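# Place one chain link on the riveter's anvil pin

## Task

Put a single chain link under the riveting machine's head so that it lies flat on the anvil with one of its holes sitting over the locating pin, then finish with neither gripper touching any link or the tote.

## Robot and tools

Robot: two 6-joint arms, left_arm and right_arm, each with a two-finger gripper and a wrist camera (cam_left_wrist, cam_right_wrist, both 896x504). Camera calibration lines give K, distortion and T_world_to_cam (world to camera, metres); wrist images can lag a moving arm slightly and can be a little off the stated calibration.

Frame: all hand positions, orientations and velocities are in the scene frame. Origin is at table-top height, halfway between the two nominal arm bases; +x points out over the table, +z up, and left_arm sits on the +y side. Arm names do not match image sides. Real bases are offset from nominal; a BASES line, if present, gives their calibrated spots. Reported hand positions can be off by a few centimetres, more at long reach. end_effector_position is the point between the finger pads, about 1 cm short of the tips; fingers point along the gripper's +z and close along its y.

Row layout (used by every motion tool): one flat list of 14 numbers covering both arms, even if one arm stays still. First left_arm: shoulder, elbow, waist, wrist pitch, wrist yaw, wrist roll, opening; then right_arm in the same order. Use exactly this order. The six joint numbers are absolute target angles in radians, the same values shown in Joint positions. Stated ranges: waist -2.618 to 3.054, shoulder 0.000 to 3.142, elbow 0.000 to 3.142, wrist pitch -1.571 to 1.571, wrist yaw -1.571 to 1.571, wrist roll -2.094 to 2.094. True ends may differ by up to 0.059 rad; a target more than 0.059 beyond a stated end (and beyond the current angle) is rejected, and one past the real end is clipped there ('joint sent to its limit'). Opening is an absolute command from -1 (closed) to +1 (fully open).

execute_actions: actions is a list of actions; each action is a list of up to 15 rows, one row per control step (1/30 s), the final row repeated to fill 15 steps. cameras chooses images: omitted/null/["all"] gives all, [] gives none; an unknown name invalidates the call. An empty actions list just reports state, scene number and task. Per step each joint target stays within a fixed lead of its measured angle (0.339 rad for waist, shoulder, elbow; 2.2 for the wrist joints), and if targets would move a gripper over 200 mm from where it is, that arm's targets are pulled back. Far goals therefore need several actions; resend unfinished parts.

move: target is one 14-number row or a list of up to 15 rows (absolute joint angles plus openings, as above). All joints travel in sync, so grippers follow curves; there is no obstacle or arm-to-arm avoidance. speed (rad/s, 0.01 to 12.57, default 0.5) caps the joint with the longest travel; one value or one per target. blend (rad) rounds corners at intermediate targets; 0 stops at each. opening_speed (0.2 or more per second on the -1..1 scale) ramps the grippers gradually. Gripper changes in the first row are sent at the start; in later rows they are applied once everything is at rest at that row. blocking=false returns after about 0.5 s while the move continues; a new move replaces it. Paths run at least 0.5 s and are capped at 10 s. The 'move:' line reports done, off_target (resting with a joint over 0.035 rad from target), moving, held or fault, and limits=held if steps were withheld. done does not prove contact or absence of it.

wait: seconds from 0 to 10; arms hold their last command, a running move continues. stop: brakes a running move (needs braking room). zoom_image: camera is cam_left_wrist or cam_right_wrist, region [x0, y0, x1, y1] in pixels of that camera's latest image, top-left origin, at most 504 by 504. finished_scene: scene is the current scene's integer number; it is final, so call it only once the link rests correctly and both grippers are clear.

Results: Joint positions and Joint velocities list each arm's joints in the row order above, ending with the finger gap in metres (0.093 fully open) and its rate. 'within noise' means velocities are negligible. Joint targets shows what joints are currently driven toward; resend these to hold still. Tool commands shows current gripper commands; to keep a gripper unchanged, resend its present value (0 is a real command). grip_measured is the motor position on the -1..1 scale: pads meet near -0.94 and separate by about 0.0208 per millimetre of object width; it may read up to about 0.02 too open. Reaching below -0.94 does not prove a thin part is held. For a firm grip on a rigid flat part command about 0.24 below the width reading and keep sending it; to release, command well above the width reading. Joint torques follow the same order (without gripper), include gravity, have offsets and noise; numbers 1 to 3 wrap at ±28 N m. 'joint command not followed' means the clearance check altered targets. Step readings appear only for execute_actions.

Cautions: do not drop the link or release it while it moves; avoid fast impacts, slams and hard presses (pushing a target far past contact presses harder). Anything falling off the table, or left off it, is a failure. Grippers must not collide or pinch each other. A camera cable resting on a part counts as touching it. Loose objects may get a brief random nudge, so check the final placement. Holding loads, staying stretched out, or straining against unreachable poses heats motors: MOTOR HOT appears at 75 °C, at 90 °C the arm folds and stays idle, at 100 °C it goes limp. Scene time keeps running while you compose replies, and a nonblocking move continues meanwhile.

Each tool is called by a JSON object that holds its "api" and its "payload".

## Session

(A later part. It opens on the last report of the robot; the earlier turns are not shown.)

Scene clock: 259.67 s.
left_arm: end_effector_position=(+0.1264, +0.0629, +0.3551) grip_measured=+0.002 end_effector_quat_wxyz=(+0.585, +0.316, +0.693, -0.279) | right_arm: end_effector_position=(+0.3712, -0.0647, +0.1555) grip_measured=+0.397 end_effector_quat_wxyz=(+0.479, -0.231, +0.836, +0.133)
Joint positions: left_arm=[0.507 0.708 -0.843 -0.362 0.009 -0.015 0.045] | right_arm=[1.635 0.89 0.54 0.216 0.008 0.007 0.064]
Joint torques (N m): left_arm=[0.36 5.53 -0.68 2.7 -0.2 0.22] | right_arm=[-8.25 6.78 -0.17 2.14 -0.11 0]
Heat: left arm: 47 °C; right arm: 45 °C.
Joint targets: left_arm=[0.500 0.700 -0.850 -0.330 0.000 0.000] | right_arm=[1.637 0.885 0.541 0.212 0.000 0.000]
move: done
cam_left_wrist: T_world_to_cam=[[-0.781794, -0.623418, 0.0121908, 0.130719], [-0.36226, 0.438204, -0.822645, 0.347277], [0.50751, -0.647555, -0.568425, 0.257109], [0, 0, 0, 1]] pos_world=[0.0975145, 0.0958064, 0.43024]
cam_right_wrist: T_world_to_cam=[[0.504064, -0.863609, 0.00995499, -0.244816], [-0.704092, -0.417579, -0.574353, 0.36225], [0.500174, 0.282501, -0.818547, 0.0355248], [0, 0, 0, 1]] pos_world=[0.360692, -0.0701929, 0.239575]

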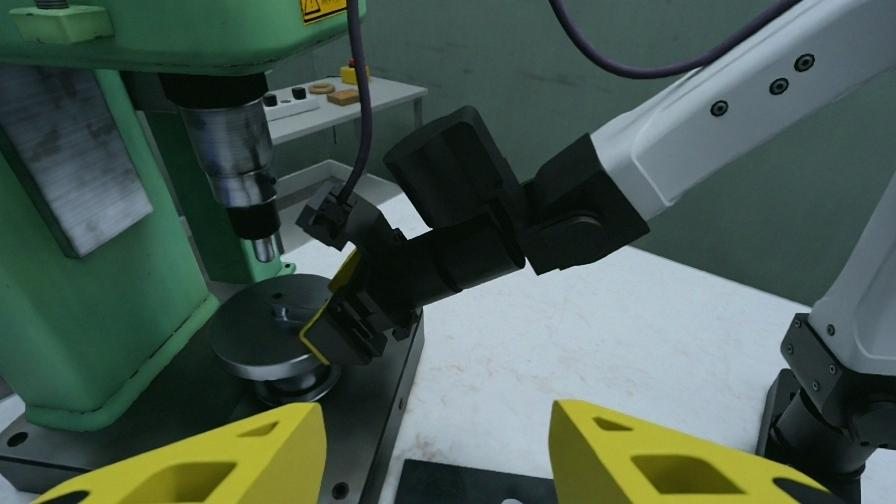

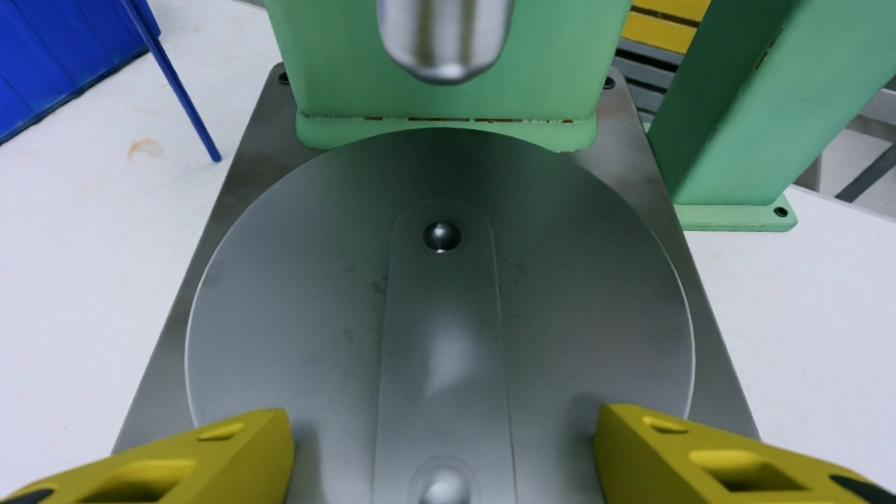

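{"api": "move", "payload": {"target": [[0.5,0.7,-0.85,-0.33,0,0,0,1.42,0.84,0.541,0.09,0,0,0.4],[0.5,0.7,-0.85,-0.33,0,0,0,1.05,0.72,0.541,-0.16,0,0,0.4]], "speed": 0.3, "blend": 0.05}}

{"api": "zoom_image", "payload": {"camera": "cam_left_wrist", "region": [200, 210, 370, 350]}}

Scene clock: 265.57 s.
left_arm: end_effector_position=(+0.1264, +0.0629, +0.3551) grip_measured=+0.002 end_effector_quat_wxyz=(+0.585, +0.316, +0.693, -0.279) | right_arm: end_effector_position=(+0.2786, -0.1216, +0.2352) grip_measured=+0.397 end_effector_quat_wxyz=(+0.502, -0.227, +0.823, +0.140)
Joint positions: left_arm=[0.507 0.708 -0.843 -0.362 0.009 -0.015 0.045] | right_arm=[1.061 0.737 0.54 -0.15 0.008 0.007 0.064]
Joint torques (N m): left_arm=[0.36 5.55 -0.66 2.7 -0.19 0.23] | right_arm=[-4.45 6.45 -0.17 2.09 -0.11 0]
Heat: left arm: 47 °C; right arm: 46 °C.
Joint targets: left_arm=[0.500 0.700 -0.850 -0.330 0.000 0.000] | right_arm=[1.050 0.720 0.541 -0.160 0.000 0.000]
move: done
cam_left_wrist: T_world_to_cam=[[-0.781794, -0.623418, 0.0121908, 0.130719], [-0.36226, 0.438204, -0.822645, 0.347277], [0.50751, -0.647555, -0.568425, 0.257109], [0, 0, 0, 1]] pos_world=[0.0975145, 0.0958064, 0.43024]
cam_right_wrist: T_world_to_cam=[[0.503685, -0.863843, 0.00877241, -0.247654], [-0.675924, -0.400397, -0.618716, 0.32369], [0.537986, 0.305708, -0.785566, 0.147621], [0, 0, 0, 1]] pos_world=[0.264111, -0.129458, 0.318411]

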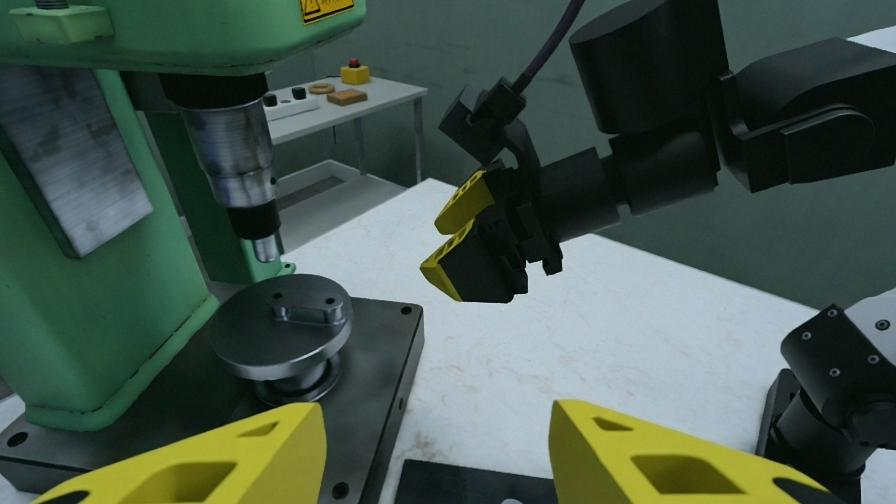

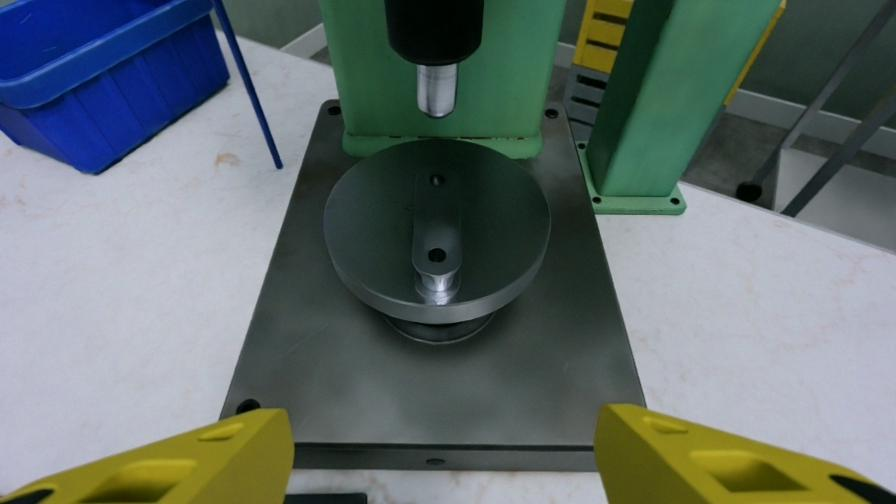

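Scaled by 2.965 (camera's finer frame: 1280x720).

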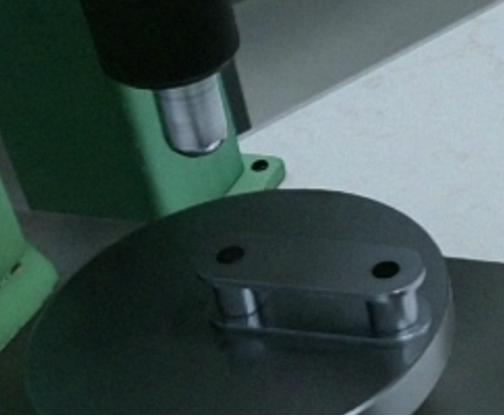

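Flat and seated.

{"api": "finished_scene", "payload": {"scene": 2}}

The scene is finished: the task was done.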